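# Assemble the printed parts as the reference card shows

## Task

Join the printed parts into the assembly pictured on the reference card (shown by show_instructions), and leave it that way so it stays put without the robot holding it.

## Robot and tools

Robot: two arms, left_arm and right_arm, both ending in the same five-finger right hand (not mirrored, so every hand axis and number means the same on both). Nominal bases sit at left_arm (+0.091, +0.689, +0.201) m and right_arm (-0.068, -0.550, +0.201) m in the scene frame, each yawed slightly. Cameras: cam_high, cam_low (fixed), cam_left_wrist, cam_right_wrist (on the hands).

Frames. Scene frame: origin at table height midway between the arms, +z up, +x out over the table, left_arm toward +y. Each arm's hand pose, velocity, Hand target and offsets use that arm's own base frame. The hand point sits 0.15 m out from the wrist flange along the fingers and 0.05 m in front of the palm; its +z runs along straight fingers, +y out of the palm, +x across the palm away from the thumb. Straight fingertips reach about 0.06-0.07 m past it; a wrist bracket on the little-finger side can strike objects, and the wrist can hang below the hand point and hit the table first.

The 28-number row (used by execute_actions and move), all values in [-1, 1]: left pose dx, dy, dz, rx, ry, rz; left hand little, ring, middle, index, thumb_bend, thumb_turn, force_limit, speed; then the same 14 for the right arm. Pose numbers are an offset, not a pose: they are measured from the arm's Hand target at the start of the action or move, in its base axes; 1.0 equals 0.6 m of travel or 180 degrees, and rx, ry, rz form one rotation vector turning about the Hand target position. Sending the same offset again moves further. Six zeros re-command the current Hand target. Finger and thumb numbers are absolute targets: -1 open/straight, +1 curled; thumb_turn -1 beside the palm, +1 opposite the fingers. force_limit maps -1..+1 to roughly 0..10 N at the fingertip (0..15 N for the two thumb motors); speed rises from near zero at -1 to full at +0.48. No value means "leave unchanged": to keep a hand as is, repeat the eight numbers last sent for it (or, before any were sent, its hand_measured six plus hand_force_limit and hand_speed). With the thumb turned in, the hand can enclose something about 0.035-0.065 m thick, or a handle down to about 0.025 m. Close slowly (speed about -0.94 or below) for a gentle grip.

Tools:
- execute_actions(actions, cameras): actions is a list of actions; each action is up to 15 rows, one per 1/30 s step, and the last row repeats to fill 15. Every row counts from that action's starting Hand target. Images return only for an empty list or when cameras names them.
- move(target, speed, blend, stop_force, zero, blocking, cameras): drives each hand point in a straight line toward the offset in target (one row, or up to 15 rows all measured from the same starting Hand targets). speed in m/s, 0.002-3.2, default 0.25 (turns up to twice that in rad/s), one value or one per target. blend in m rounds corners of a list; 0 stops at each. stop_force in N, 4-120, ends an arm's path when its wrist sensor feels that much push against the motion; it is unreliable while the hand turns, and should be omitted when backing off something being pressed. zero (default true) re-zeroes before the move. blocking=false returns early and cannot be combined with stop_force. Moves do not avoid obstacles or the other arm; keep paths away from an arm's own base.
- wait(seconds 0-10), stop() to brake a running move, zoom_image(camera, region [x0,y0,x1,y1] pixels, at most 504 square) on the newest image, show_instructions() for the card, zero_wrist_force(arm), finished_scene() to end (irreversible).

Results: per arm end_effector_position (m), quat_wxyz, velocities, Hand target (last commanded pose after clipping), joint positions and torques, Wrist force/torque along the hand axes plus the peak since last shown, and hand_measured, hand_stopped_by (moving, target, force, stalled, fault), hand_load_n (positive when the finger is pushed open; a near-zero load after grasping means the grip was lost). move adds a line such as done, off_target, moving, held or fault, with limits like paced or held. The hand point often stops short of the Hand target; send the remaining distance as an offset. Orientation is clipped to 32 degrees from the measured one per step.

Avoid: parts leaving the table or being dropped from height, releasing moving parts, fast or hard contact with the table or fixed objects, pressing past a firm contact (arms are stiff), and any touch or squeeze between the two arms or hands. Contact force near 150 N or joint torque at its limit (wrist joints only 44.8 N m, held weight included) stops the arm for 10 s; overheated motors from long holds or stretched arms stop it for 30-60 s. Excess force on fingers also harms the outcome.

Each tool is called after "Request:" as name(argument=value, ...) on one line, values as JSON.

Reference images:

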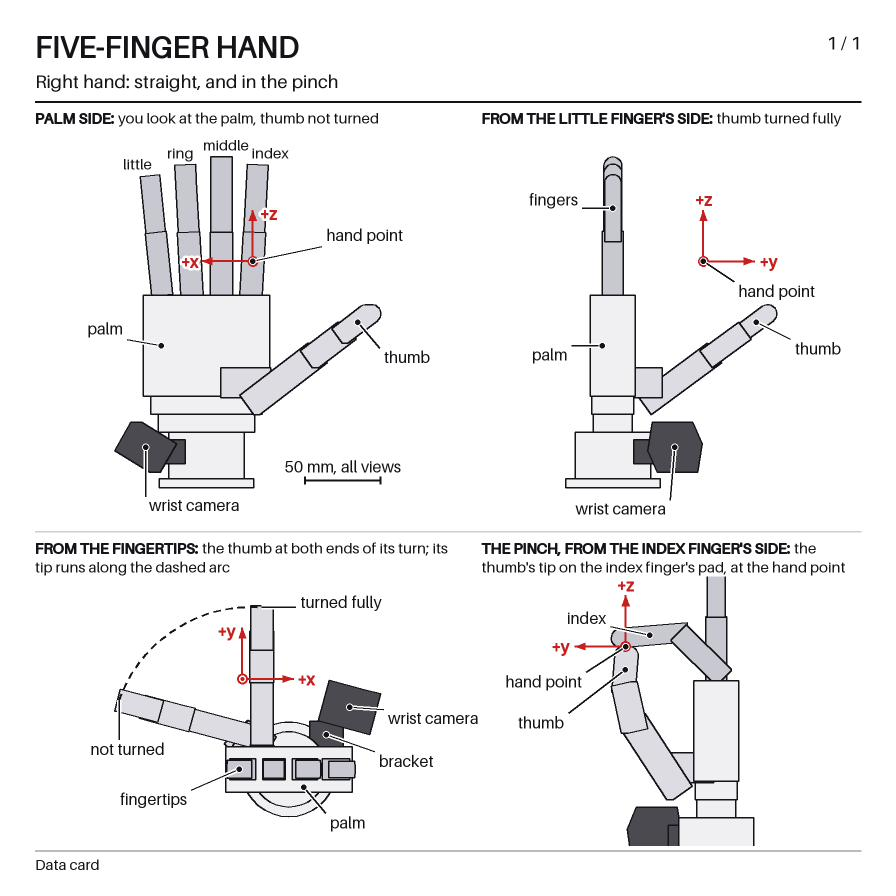

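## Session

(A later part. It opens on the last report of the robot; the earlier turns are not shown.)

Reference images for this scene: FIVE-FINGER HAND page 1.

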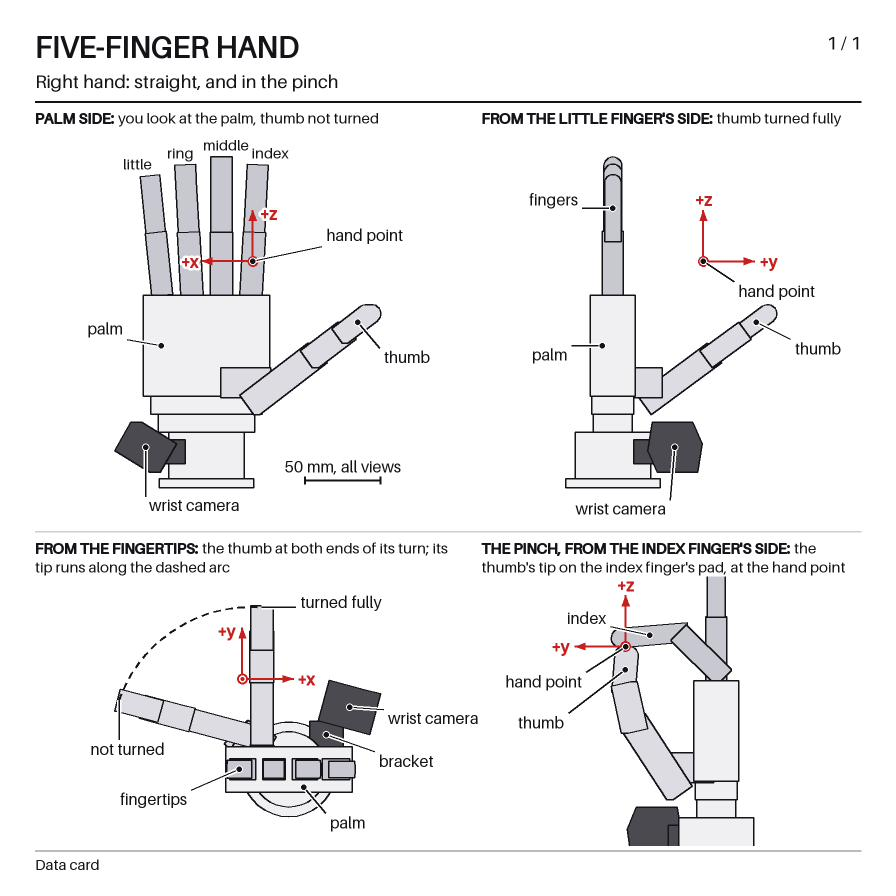

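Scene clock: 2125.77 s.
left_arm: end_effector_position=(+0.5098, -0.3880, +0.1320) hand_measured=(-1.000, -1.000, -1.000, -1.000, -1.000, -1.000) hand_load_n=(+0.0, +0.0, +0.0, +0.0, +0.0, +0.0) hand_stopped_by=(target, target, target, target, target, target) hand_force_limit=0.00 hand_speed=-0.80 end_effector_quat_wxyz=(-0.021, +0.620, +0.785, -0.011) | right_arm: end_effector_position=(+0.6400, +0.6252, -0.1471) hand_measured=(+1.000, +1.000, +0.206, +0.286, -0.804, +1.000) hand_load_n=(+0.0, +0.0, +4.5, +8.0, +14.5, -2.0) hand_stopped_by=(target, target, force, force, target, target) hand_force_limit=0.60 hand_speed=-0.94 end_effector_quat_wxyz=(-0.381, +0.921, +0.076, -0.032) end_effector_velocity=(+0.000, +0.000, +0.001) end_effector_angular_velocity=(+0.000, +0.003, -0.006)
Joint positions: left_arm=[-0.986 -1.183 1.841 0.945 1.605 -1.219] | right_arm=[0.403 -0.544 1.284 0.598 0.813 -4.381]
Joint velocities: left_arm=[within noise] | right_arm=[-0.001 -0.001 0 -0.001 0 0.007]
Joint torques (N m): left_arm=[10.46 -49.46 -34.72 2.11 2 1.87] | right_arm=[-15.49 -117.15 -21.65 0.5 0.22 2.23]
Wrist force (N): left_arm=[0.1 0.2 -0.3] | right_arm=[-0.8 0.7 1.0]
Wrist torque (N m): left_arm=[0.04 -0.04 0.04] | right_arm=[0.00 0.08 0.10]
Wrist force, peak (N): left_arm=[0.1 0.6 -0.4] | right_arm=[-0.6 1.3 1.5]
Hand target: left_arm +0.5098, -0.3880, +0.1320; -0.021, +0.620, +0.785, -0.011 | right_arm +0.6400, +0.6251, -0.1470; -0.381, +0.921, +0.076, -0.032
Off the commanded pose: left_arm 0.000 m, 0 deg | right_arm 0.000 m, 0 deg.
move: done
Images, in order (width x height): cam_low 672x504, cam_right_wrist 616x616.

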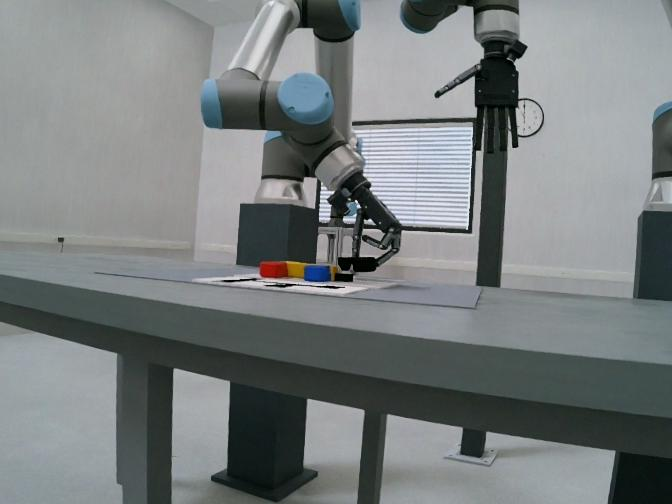

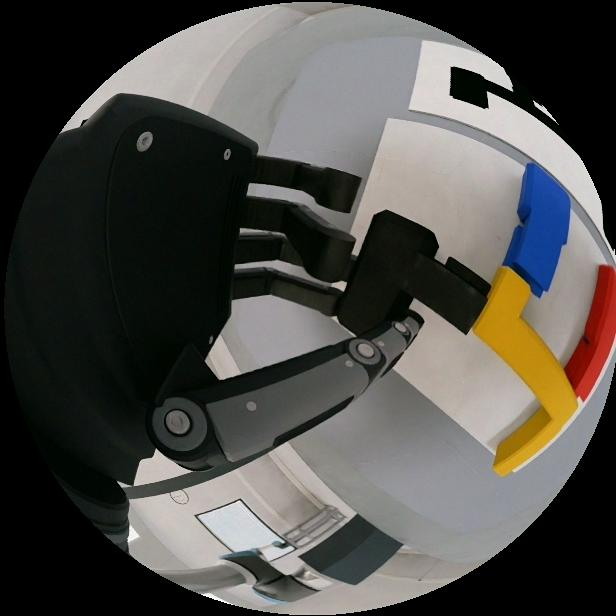

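Request:
move(target=[[0,0,0,0,0,0,-1,-1,-1,-1,-1,-1,0,-0.8,0.0017,-0.0008,-0.005,0,0,-0.0056,1,1,0.6,0.6,-0.8,1,0.6,-0.94],[0,0,0,0,0,0,-1,-1,-1,-1,-1,-1,0,-0.8,0.0017,-0.0008,-0.0133,0,0,-0.0056,1,1,0.6,0.6,-0.8,1,0.6,-0.94]], speed=0.02, cameras=["cam_right_wrist","cam_low","cam_left_wrist"])

Request:
zoom_image(camera="cam_right_wrist", region=[430, 245, 520, 335])

Request:
zoom_image(camera="cam_low", region=[330, 244, 380, 284])

Scene clock: 2164.97 s.
left_arm: end_effector_position=(+0.5098, -0.3880, +0.1320) hand_measured=(-1.000, -1.000, -1.000, -1.000, -1.000, -1.000) hand_load_n=(+0.0, +0.0, +0.0, +0.0, +0.0, +0.0) hand_stopped_by=(target, target, target, target, target, target) hand_force_limit=0.00 hand_speed=-0.80 end_effector_quat_wxyz=(-0.021, +0.620, +0.785, -0.011) | right_arm: end_effector_position=(+0.6411, +0.6246, -0.1551) hand_measured=(+1.000, +1.000, +0.206, +0.286, -0.804, +1.000) hand_load_n=(+0.0, +0.0, +4.5, +8.0, +14.5, -1.5) hand_stopped_by=(target, target, force, force, target, target) hand_force_limit=0.60 hand_speed=-0.94 end_effector_quat_wxyz=(-0.382, +0.921, +0.068, -0.028)
Joint positions: left_arm=[-0.986 -1.183 1.841 0.945 1.605 -1.219] | right_arm=[0.402 -0.54 1.29 0.573 0.817 -4.358]
Joint torques (N m): left_arm=[9.33 -51.68 -34.84 1.82 2.03 1.96] | right_arm=[-12.01 -105.56 -32.85 1.47 -2.29 -2.98]
Wrist force (N): left_arm=[-0.1 0.3 -0.2] | right_arm=[-0.5 1.0 0.8]
Wrist torque (N m): left_arm=[0.06 -0.01 0.03] | right_arm=[0.05 0.06 -0.17]
Wrist force, peak (N): left_arm=[0.4 0.7 -0.3] | right_arm=[-0.5 1.4 1.1]
Hand target: left_arm +0.5098, -0.3880, +0.1320; -0.021, +0.620, +0.785, -0.011 | right_arm +0.6411, +0.6247, -0.1550; -0.382, +0.921, +0.068, -0.028
Off the commanded pose: left_arm 0.000 m, 0 deg | right_arm 0.000 m, 0 deg.
move: done
Images, in order (width x height): cam_low 672x504, cam_left_wrist 616x616, cam_right_wrist 616x616.

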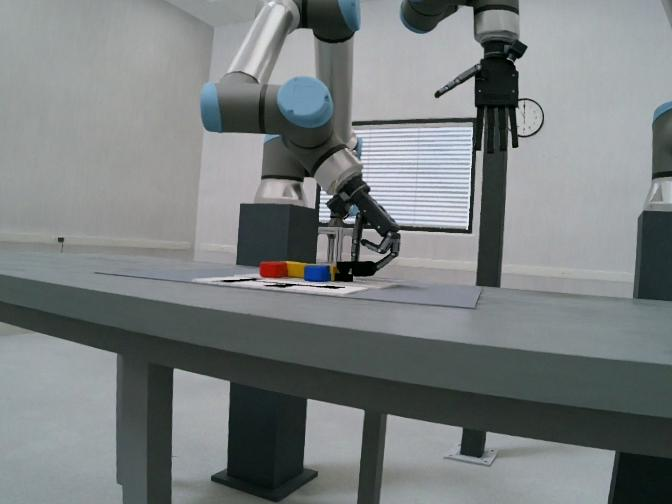

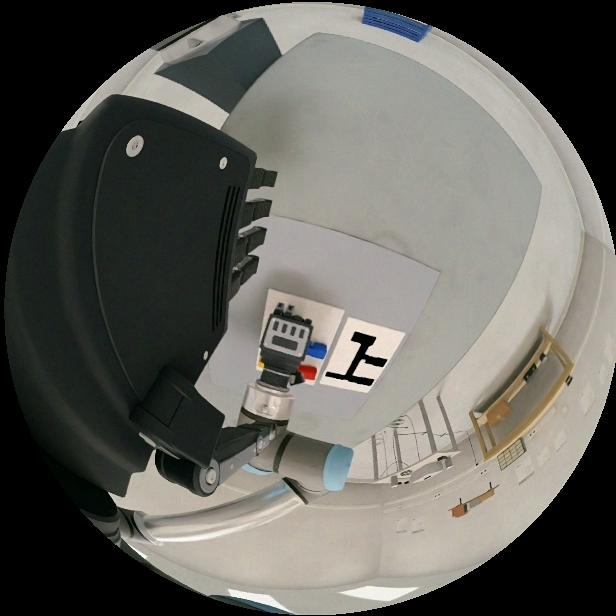

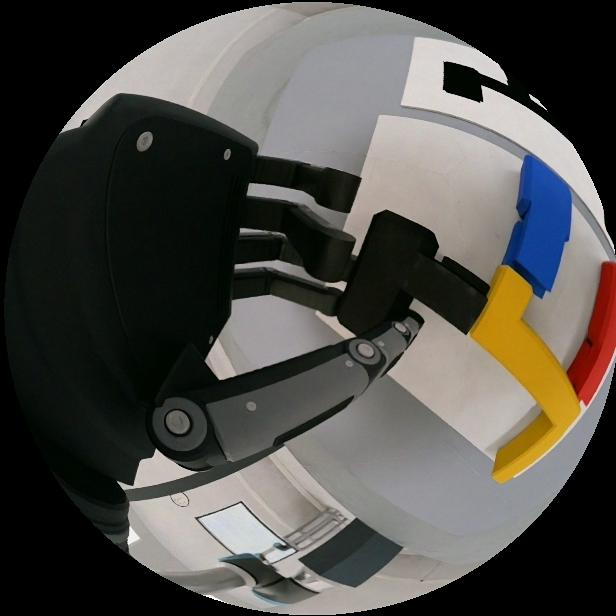

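Scaled by 5.600 from the camera's 616x616 image, which has a finer 880x880 frame.

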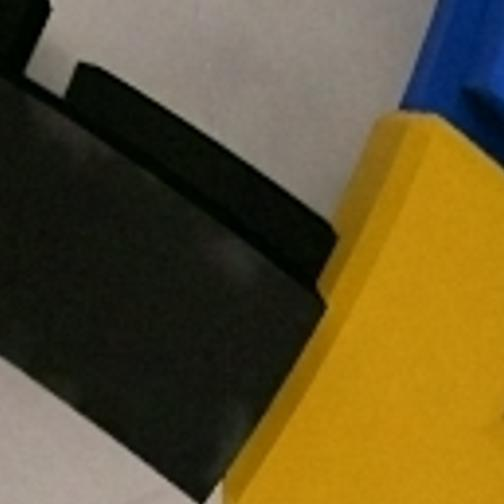

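Scaled by 10.080 from the camera's 672x504 image, which has a finer 960x720 frame.

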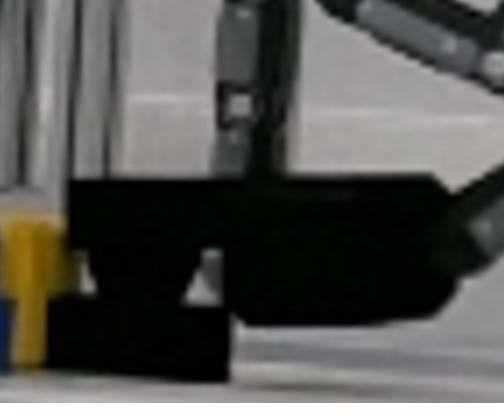

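Request:
move(target=[0,0,0,0,0,0,-1,-1,-1,-1,-1,-1,0,-0.8,0,0,-0.0258,0,0,0,1,1,0.6,0.6,-0.8,1,0.6,-0.94], speed=0.012, stop_force=6, cameras=["cam_right_wrist","cam_low"])

Request:
zoom_image(camera="cam_right_wrist", region=[430, 245, 520, 335])

Request:
zoom_image(camera="cam_low", region=[330, 244, 380, 284])

Scene clock: 2177.93 s.
left_arm: end_effector_position=(+0.5098, -0.3880, +0.1320) hand_measured=(-1.000, -1.000, -1.000, -1.000, -1.000, -1.000) hand_load_n=(+0.0, +0.0, +0.0, +0.0, +0.0, +0.0) hand_stopped_by=(target, target, target, target, target, target) hand_force_limit=0.00 hand_speed=-0.80 end_effector_quat_wxyz=(-0.021, +0.620, +0.785, -0.011) | right_arm: end_effector_position=(+0.6411, +0.6247, -0.1685) hand_measured=(+1.000, +1.000, +0.206, +0.286, -0.804, +1.000) hand_load_n=(+0.0, +0.0, +2.5, +7.5, +12.5, -1.5) hand_stopped_by=(target, target, force, force, target, target) hand_force_limit=0.60 hand_speed=-0.94 end_effector_quat_wxyz=(-0.382, +0.921, +0.068, -0.028)
Joint positions: left_arm=[-0.986 -1.183 1.841 0.945 1.605 -1.219] | right_arm=[0.403 -0.524 1.287 0.56 0.817 -4.358]
Joint torques (N m): left_arm=[11.47 -51.2 -34.25 1.84 1.97 1.78] | right_arm=[6.84 -113.91 -19.94 7.7 0.91 -2.76]
Wrist force (N): left_arm=[0.3 0.3 -0.4] | right_arm=[-0.3 0.7 0.7]
Wrist torque (N m): left_arm=[0.07 -0.07 0.06] | right_arm=[0.02 0.04 -0.17]
Wrist force, peak (N): left_arm=[-0.1 0.4 -0.7] | right_arm=[-1.1 -6.8 -2.9]
Hand target: left_arm +0.5098, -0.3880, +0.1320; -0.021, +0.620, +0.785, -0.011 | right_arm +0.6411, +0.6247, -0.1685; -0.382, +0.921, +0.068, -0.028 (not the last commanded pose)
Off the commanded pose: left_arm 0.000 m, 0 deg | right_arm 0.002 m, 0 deg.
move: contact (right_arm)
Images, in order (width x height): cam_low 672x504, cam_right_wrist 616x616.

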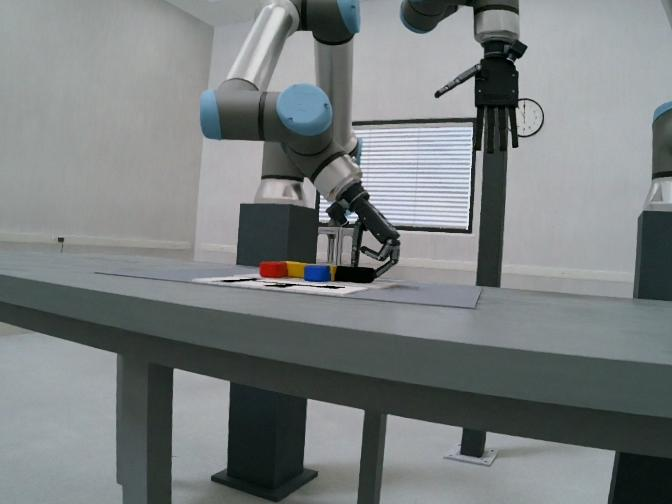

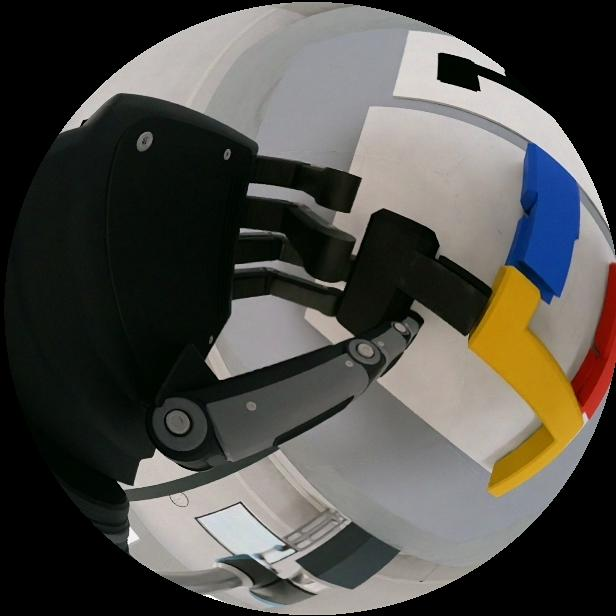

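Scaled by 5.600 from the camera's 616x616 image, which has a finer 880x880 frame.

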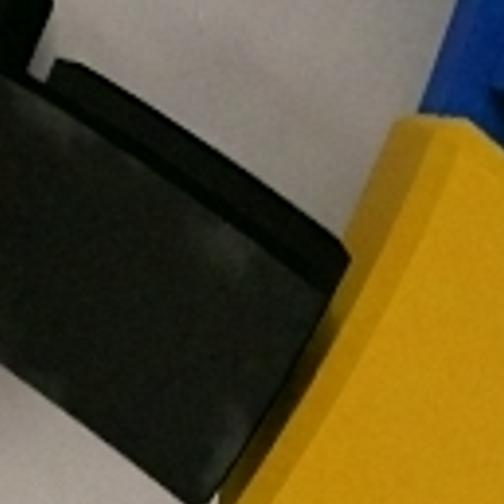

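Scaled by 10.080 from the camera's 672x504 image, which has a finer 960x720 frame.

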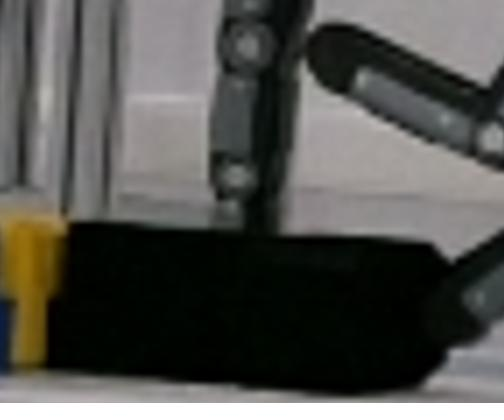

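Request:
move(target=[0,0,0,0,0,0,-1,-1,-1,-1,-1,-1,0,-0.8,0,0,-0.0063,0,0,0,1,1,0.6,0.6,-0.8,1,0.6,-0.94], speed=0.01, stop_force=13, cameras=["cam_right_wrist","cam_low"])

Request:
zoom_image(camera="cam_right_wrist", region=[430, 245, 520, 335])

Request:
zoom_image(camera="cam_low", region=[330, 244, 380, 284])

Scene clock: 2188.50 s.
left_arm: end_effector_position=(+0.5098, -0.3880, +0.1320) hand_measured=(-1.000, -1.000, -1.000, -1.000, -1.000, -1.000) hand_load_n=(+0.0, +0.0, +0.0, +0.0, +0.0, +0.0) hand_stopped_by=(target, target, target, target, target, target) hand_force_limit=0.00 hand_speed=-0.80 end_effector_quat_wxyz=(-0.021, +0.620, +0.785, -0.011) | right_arm: end_effector_position=(+0.6411, +0.6247, -0.1723) hand_measured=(+1.000, +1.000, +0.206, +0.286, -0.804, +1.000) hand_load_n=(+0.0, +0.0, +1.5, +5.5, +13.0, +0.0) hand_stopped_by=(target, target, force, force, target, target) hand_force_limit=0.60 hand_speed=-0.94 end_effector_quat_wxyz=(-0.382, +0.921, +0.068, -0.028)
Joint positions: left_arm=[-0.986 -1.183 1.841 0.945 1.605 -1.219] | right_arm=[0.403 -0.52 1.286 0.557 0.817 -4.358]
Joint torques (N m): left_arm=[11.63 -51.26 -34.24 1.66 1.9 1.91] | right_arm=[4.15 -92.35 -27.63 1.26 1.21 -2.58]
Wrist force (N): left_arm=[0.0 0.2 -0.5] | right_arm=[-0.6 -6.6 -5.0]
Wrist torque (N m): left_arm=[0.05 -0.02 0.03] | right_arm=[-0.21 0.12 -0.22]
Wrist force, peak (N): left_arm=[0.2 0.6 -0.5] | right_arm=[0.7 -7.8 -5.2]
Hand target: left_arm +0.5098, -0.3880, +0.1320; -0.021, +0.620, +0.785, -0.011 | right_arm +0.6411, +0.6247, -0.1722; -0.382, +0.921, +0.068, -0.028
Off the commanded pose: left_arm 0.000 m, 0 deg | right_arm 0.000 m, 0 deg.
move: done
Images, in order (width x height): cam_low 672x504, cam_right_wrist 616x616.

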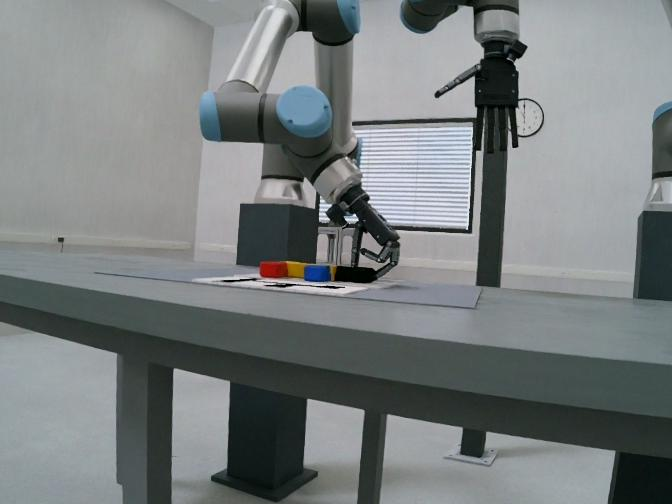

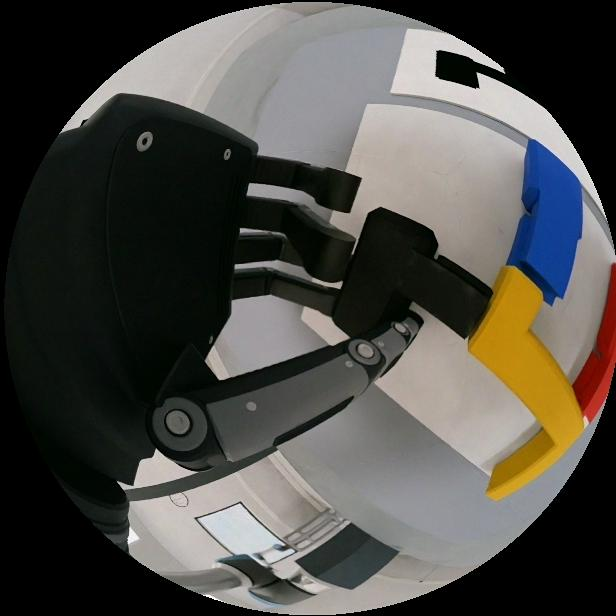

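Scaled by 5.600 from the camera's 616x616 image, which has a finer 880x880 frame.

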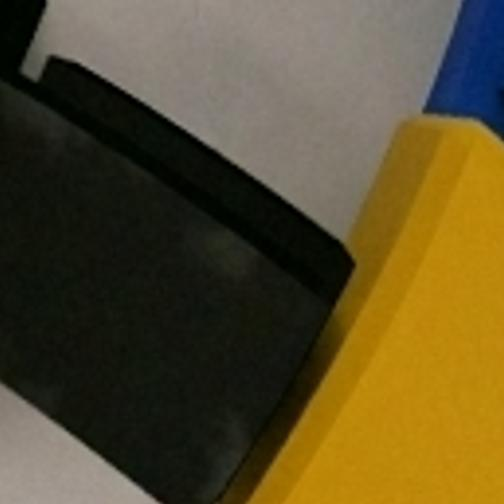

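Scaled by 10.080 from the camera's 672x504 image, which has a finer 960x720 frame.

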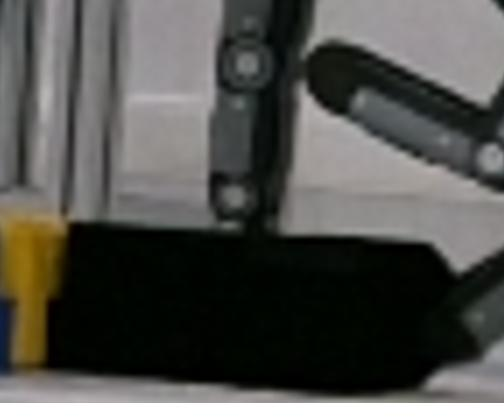

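Request:
move(target=[[0,0,0,0,0,0,-1,-1,-1,-1,-1,-1,0,-0.8,0,0,0.002,0,0,0,1,1,0.6,0.6,-1,1,0.6,-0.7],[0,0,0,0,0,0,-1,-1,-1,-1,-1,-1,0,-0.8,-0.0004,0.0025,0.0083,0,0,0,1,1,0.6,0.6,-1,1,0.6,-0.7]], speed=0.02, cameras=["cam_right_wrist","cam_low"])

Request:
zoom_image(camera="cam_right_wrist", region=[360, 210, 540, 390])

Request:
zoom_image(camera="cam_low", region=[330, 244, 380, 284])

Scene clock: 2197.47 s.
left_arm: end_effector_position=(+0.5098, -0.3880, +0.1320) hand_measured=(-1.000, -1.000, -1.000, -1.000, -1.000, -1.000) hand_load_n=(+0.0, +0.0, +0.0, +0.0, +0.0, +0.0) hand_stopped_by=(target, target, target, target, target, target) hand_force_limit=0.00 hand_speed=-0.80 end_effector_quat_wxyz=(-0.021, +0.620, +0.785, -0.011) | right_arm: end_effector_position=(+0.6408, +0.6262, -0.1672) hand_measured=(+1.000, +1.000, +0.206, +0.286, -1.000, +1.000) hand_load_n=(+0.0, +0.0, +0.0, +0.0, +0.0, +0.0) hand_stopped_by=(target, target, force, force, target, target) hand_force_limit=0.60 hand_speed=-0.70 end_effector_quat_wxyz=(-0.382, +0.921, +0.068, -0.028)
Joint positions: left_arm=[-0.986 -1.183 1.841 0.945 1.605 -1.219] | right_arm=[0.404 -0.525 1.286 0.561 0.818 -4.356]
Joint torques (N m): left_arm=[10.3 -50.03 -34.66 1.94 2.03 1.93] | right_arm=[11.36 -103.24 -32.35 6.72 0.88 2.73]
Wrist force (N): left_arm=[0.0 0.3 -0.3] | right_arm=[-0.3 0.8 1.1]
Wrist torque (N m): left_arm=[0.05 -0.03 0.04] | right_arm=[0.02 0.04 -0.17]
Wrist force, peak (N): left_arm=[0.5 0.7 -0.3] | right_arm=[-0.7 -7.5 -5.3]
Hand target: left_arm +0.5098, -0.3880, +0.1320; -0.021, +0.620, +0.785, -0.011 | right_arm +0.6408, +0.6262, -0.1673; -0.382, +0.921, +0.068, -0.028
Off the commanded pose: left_arm 0.000 m, 0 deg | right_arm 0.000 m, 0 deg.
move: done
Images, in order (width x height): cam_low 672x504, cam_right_wrist 616x616.

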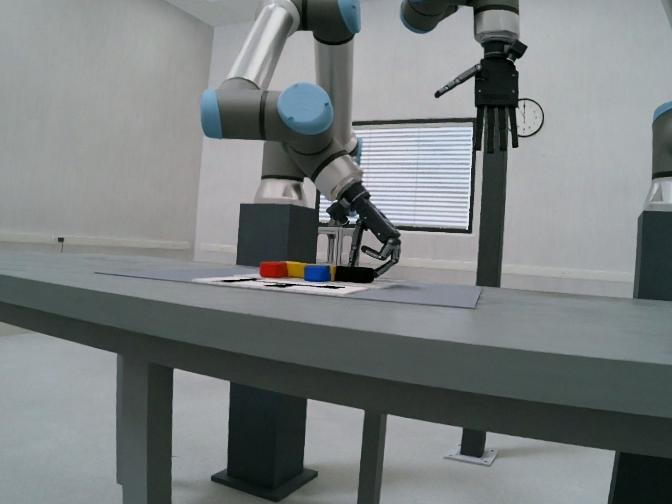

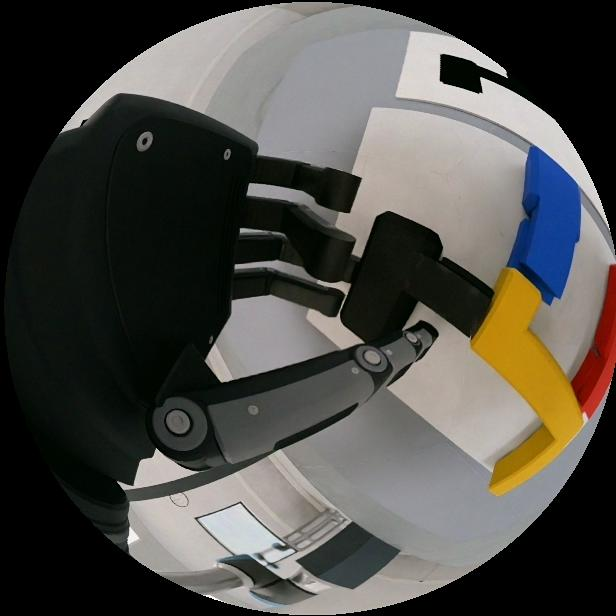

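Scaled by 2.800 from the camera's 616x616 image, which has a finer 880x880 frame.

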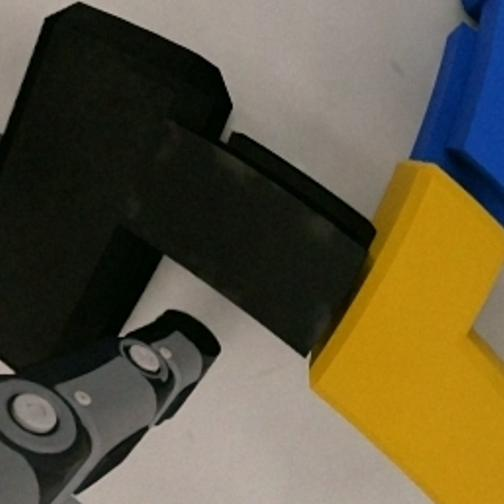

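Scaled by 10.080 from the camera's 672x504 image, which has a finer 960x720 frame.

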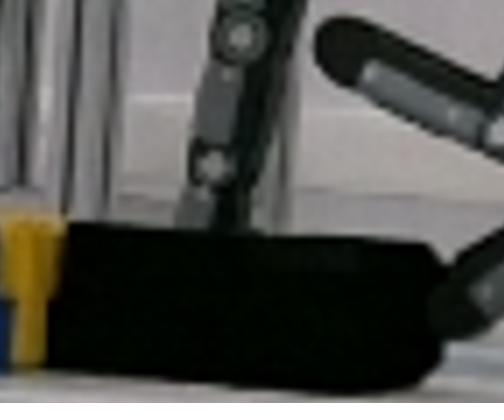

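Request:
move(target=[[0,0,0,0,0,0,-1,-1,-1,-1,-1,-1,0,-0.8,0,0,0.02,0,0,0,1,1,0.6,0.6,-1,1,0.6,-0.7],[0,0,0,0,0,0,-1,-1,-1,-1,-1,-1,0,-0.8,0,0,0.15,0,0,0,1,1,0.6,0.6,-1,1,0.6,-0.7],[0,0,0,0,0,0,-1,-1,-1,-1,-1,-1,0,-0.8,0,-0.4,0.25,0,0,0,1,1,0.6,0.6,-1,1,0.6,-0.7]], speed=[0.04, 0.1, 0.2], blend=[0, 0.03, 0], cameras=["all"])

Request:
zoom_image(camera="cam_left_wrist", region=[250, 285, 350, 385])

Request:
zoom_image(camera="cam_low", region=[250, 240, 390, 295])

Request:
zoom_image(camera="cam_high", region=[160, 150, 290, 280])

Scene clock: 2205.80 s.
left_arm: end_effector_position=(+0.5098, -0.3880, +0.1320) hand_measured=(-1.000, -1.000, -1.000, -1.000, -1.000, -1.000) hand_load_n=(+0.0, +0.0, +0.0, +0.0, +0.0, +0.0) hand_stopped_by=(target, target, target, target, target, target) hand_force_limit=0.00 hand_speed=-0.80 end_effector_quat_wxyz=(-0.021, +0.620, +0.785, -0.011) | right_arm: end_effector_position=(+0.6408, +0.3862, -0.0172) hand_measured=(+1.000, +1.000, +0.206, +0.286, -1.000, +1.000) hand_load_n=(+0.0, +0.0, +0.0, +0.0, +0.0, +0.0) hand_stopped_by=(target, target, force, force, target, target) hand_force_limit=0.60 hand_speed=-0.70 end_effector_quat_wxyz=(-0.382, +0.921, +0.068, -0.028)
Joint positions: left_arm=[-0.986 -1.183 1.841 0.945 1.605 -1.219] | right_arm=[0.102 -0.788 1.579 0.825 0.786 -4.776]
Joint torques (N m): left_arm=[10.77 -50.42 -34.72 1.51 2.22 1.92] | right_arm=[-7.6 -66.83 -27.61 -0.95 0.27 -1.05]
Wrist force (N): left_arm=[0.1 0.4 -0.4] | right_arm=[-0.2 0.4 1.3]
Wrist torque (N m): left_arm=[0.07 -0.04 0.05] | right_arm=[-0.01 0.05 0.11]
Wrist force, peak (N): left_arm=[0.1 0.6 -0.5] | right_arm=[-0.4 1.8 1.6]
Hand target: left_arm +0.5098, -0.3880, +0.1320; -0.021, +0.620, +0.785, -0.011 | right_arm +0.6408, +0.3862, -0.0173; -0.382, +0.921, +0.068, -0.028
Off the commanded pose: left_arm 0.000 m, 0 deg | right_arm 0.000 m, 0 deg.
move: done

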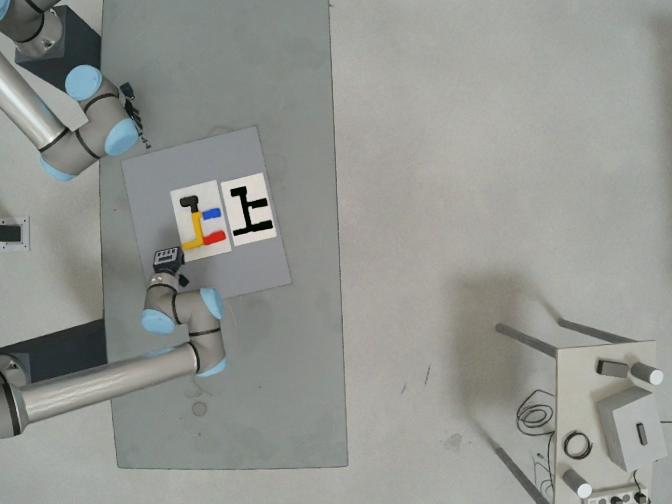

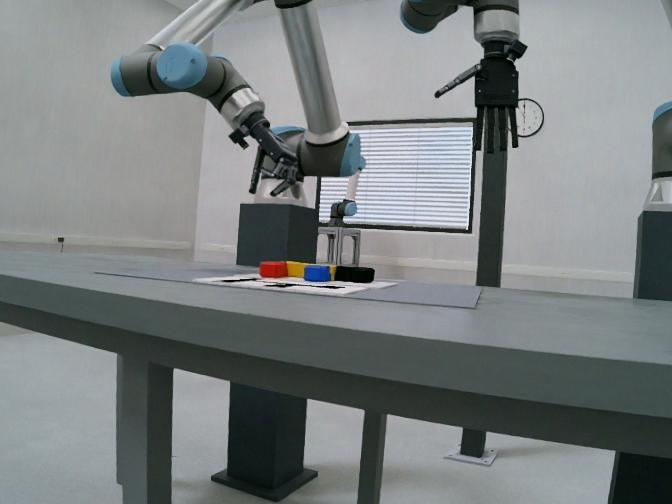

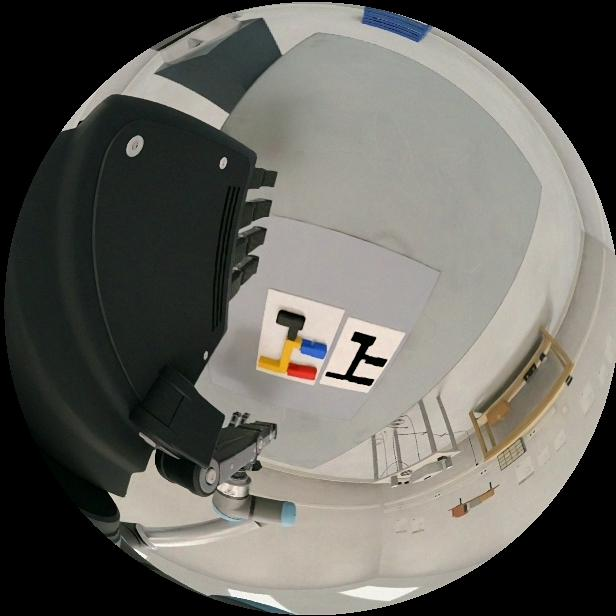

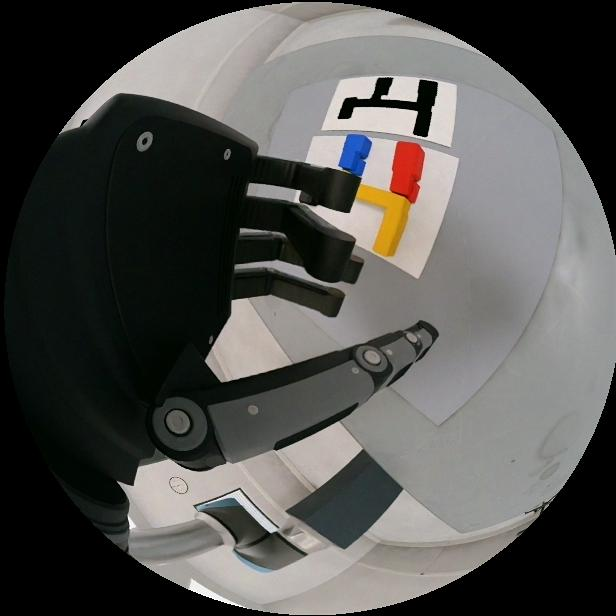

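Scaled by 5.040 from the camera's 616x616 image, which has a finer 880x880 frame.

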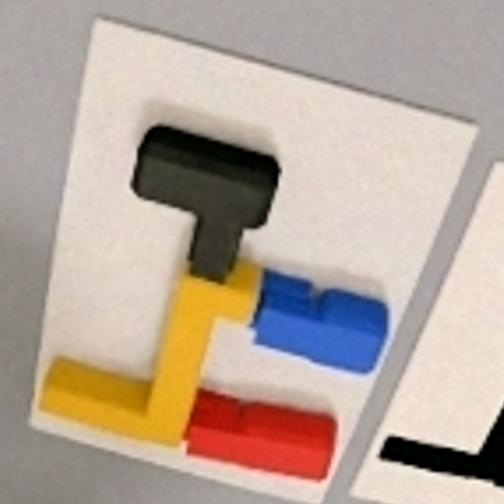

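Scaled by 3.600 from the camera's 672x504 image, which has a finer 960x720 frame.

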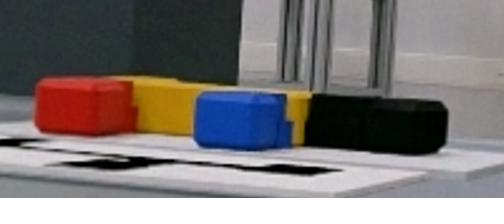

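Scaled by 3.877 from the camera's 672x504 image, which has a finer 960x720 frame.

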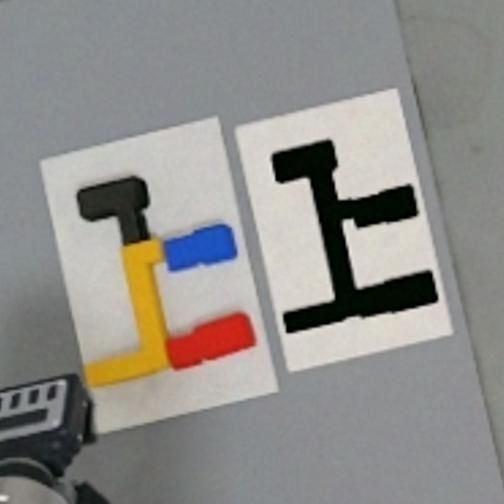

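Request:
zoom_image(camera="cam_low", region=[328, 258, 380, 288])

Request:
zoom_image(camera="cam_low", region=[298, 258, 350, 288])

Request:
zoom_image(camera="cam_left_wrist", region=[270, 305, 310, 345])

Request:
zoom_image(camera="cam_low", region=[252, 255, 304, 285])

Scaled by 9.692 from the camera's 672x504 image, which has a finer 960x720 frame.

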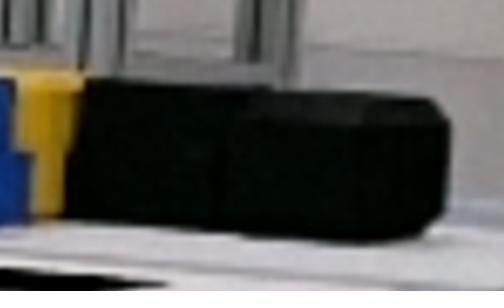

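Scaled by 9.692 from the camera's 672x504 image, which has a finer 960x720 frame.

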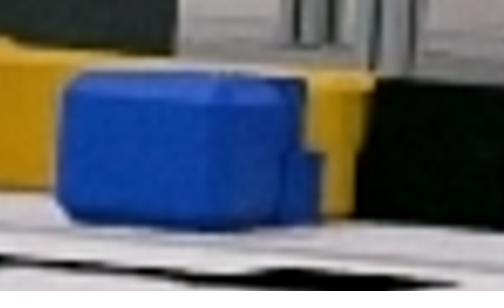

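Scaled by 12.600 from the camera's 616x616 image, which has a finer 880x880 frame.

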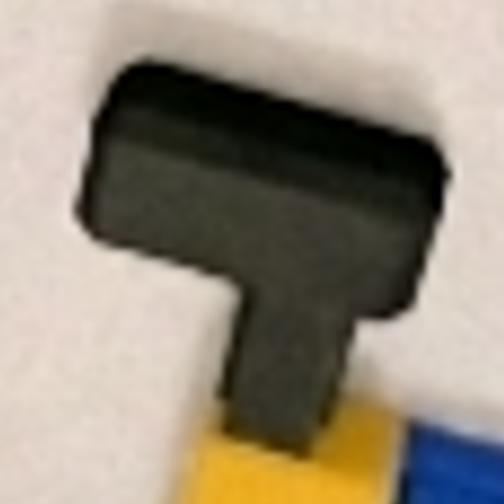

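Scaled by 9.692 from the camera's 672x504 image, which has a finer 960x720 frame.

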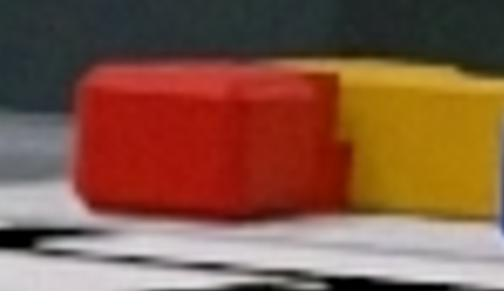

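Request:
finished_scene(scene=1)

The scene is finished: the task was done.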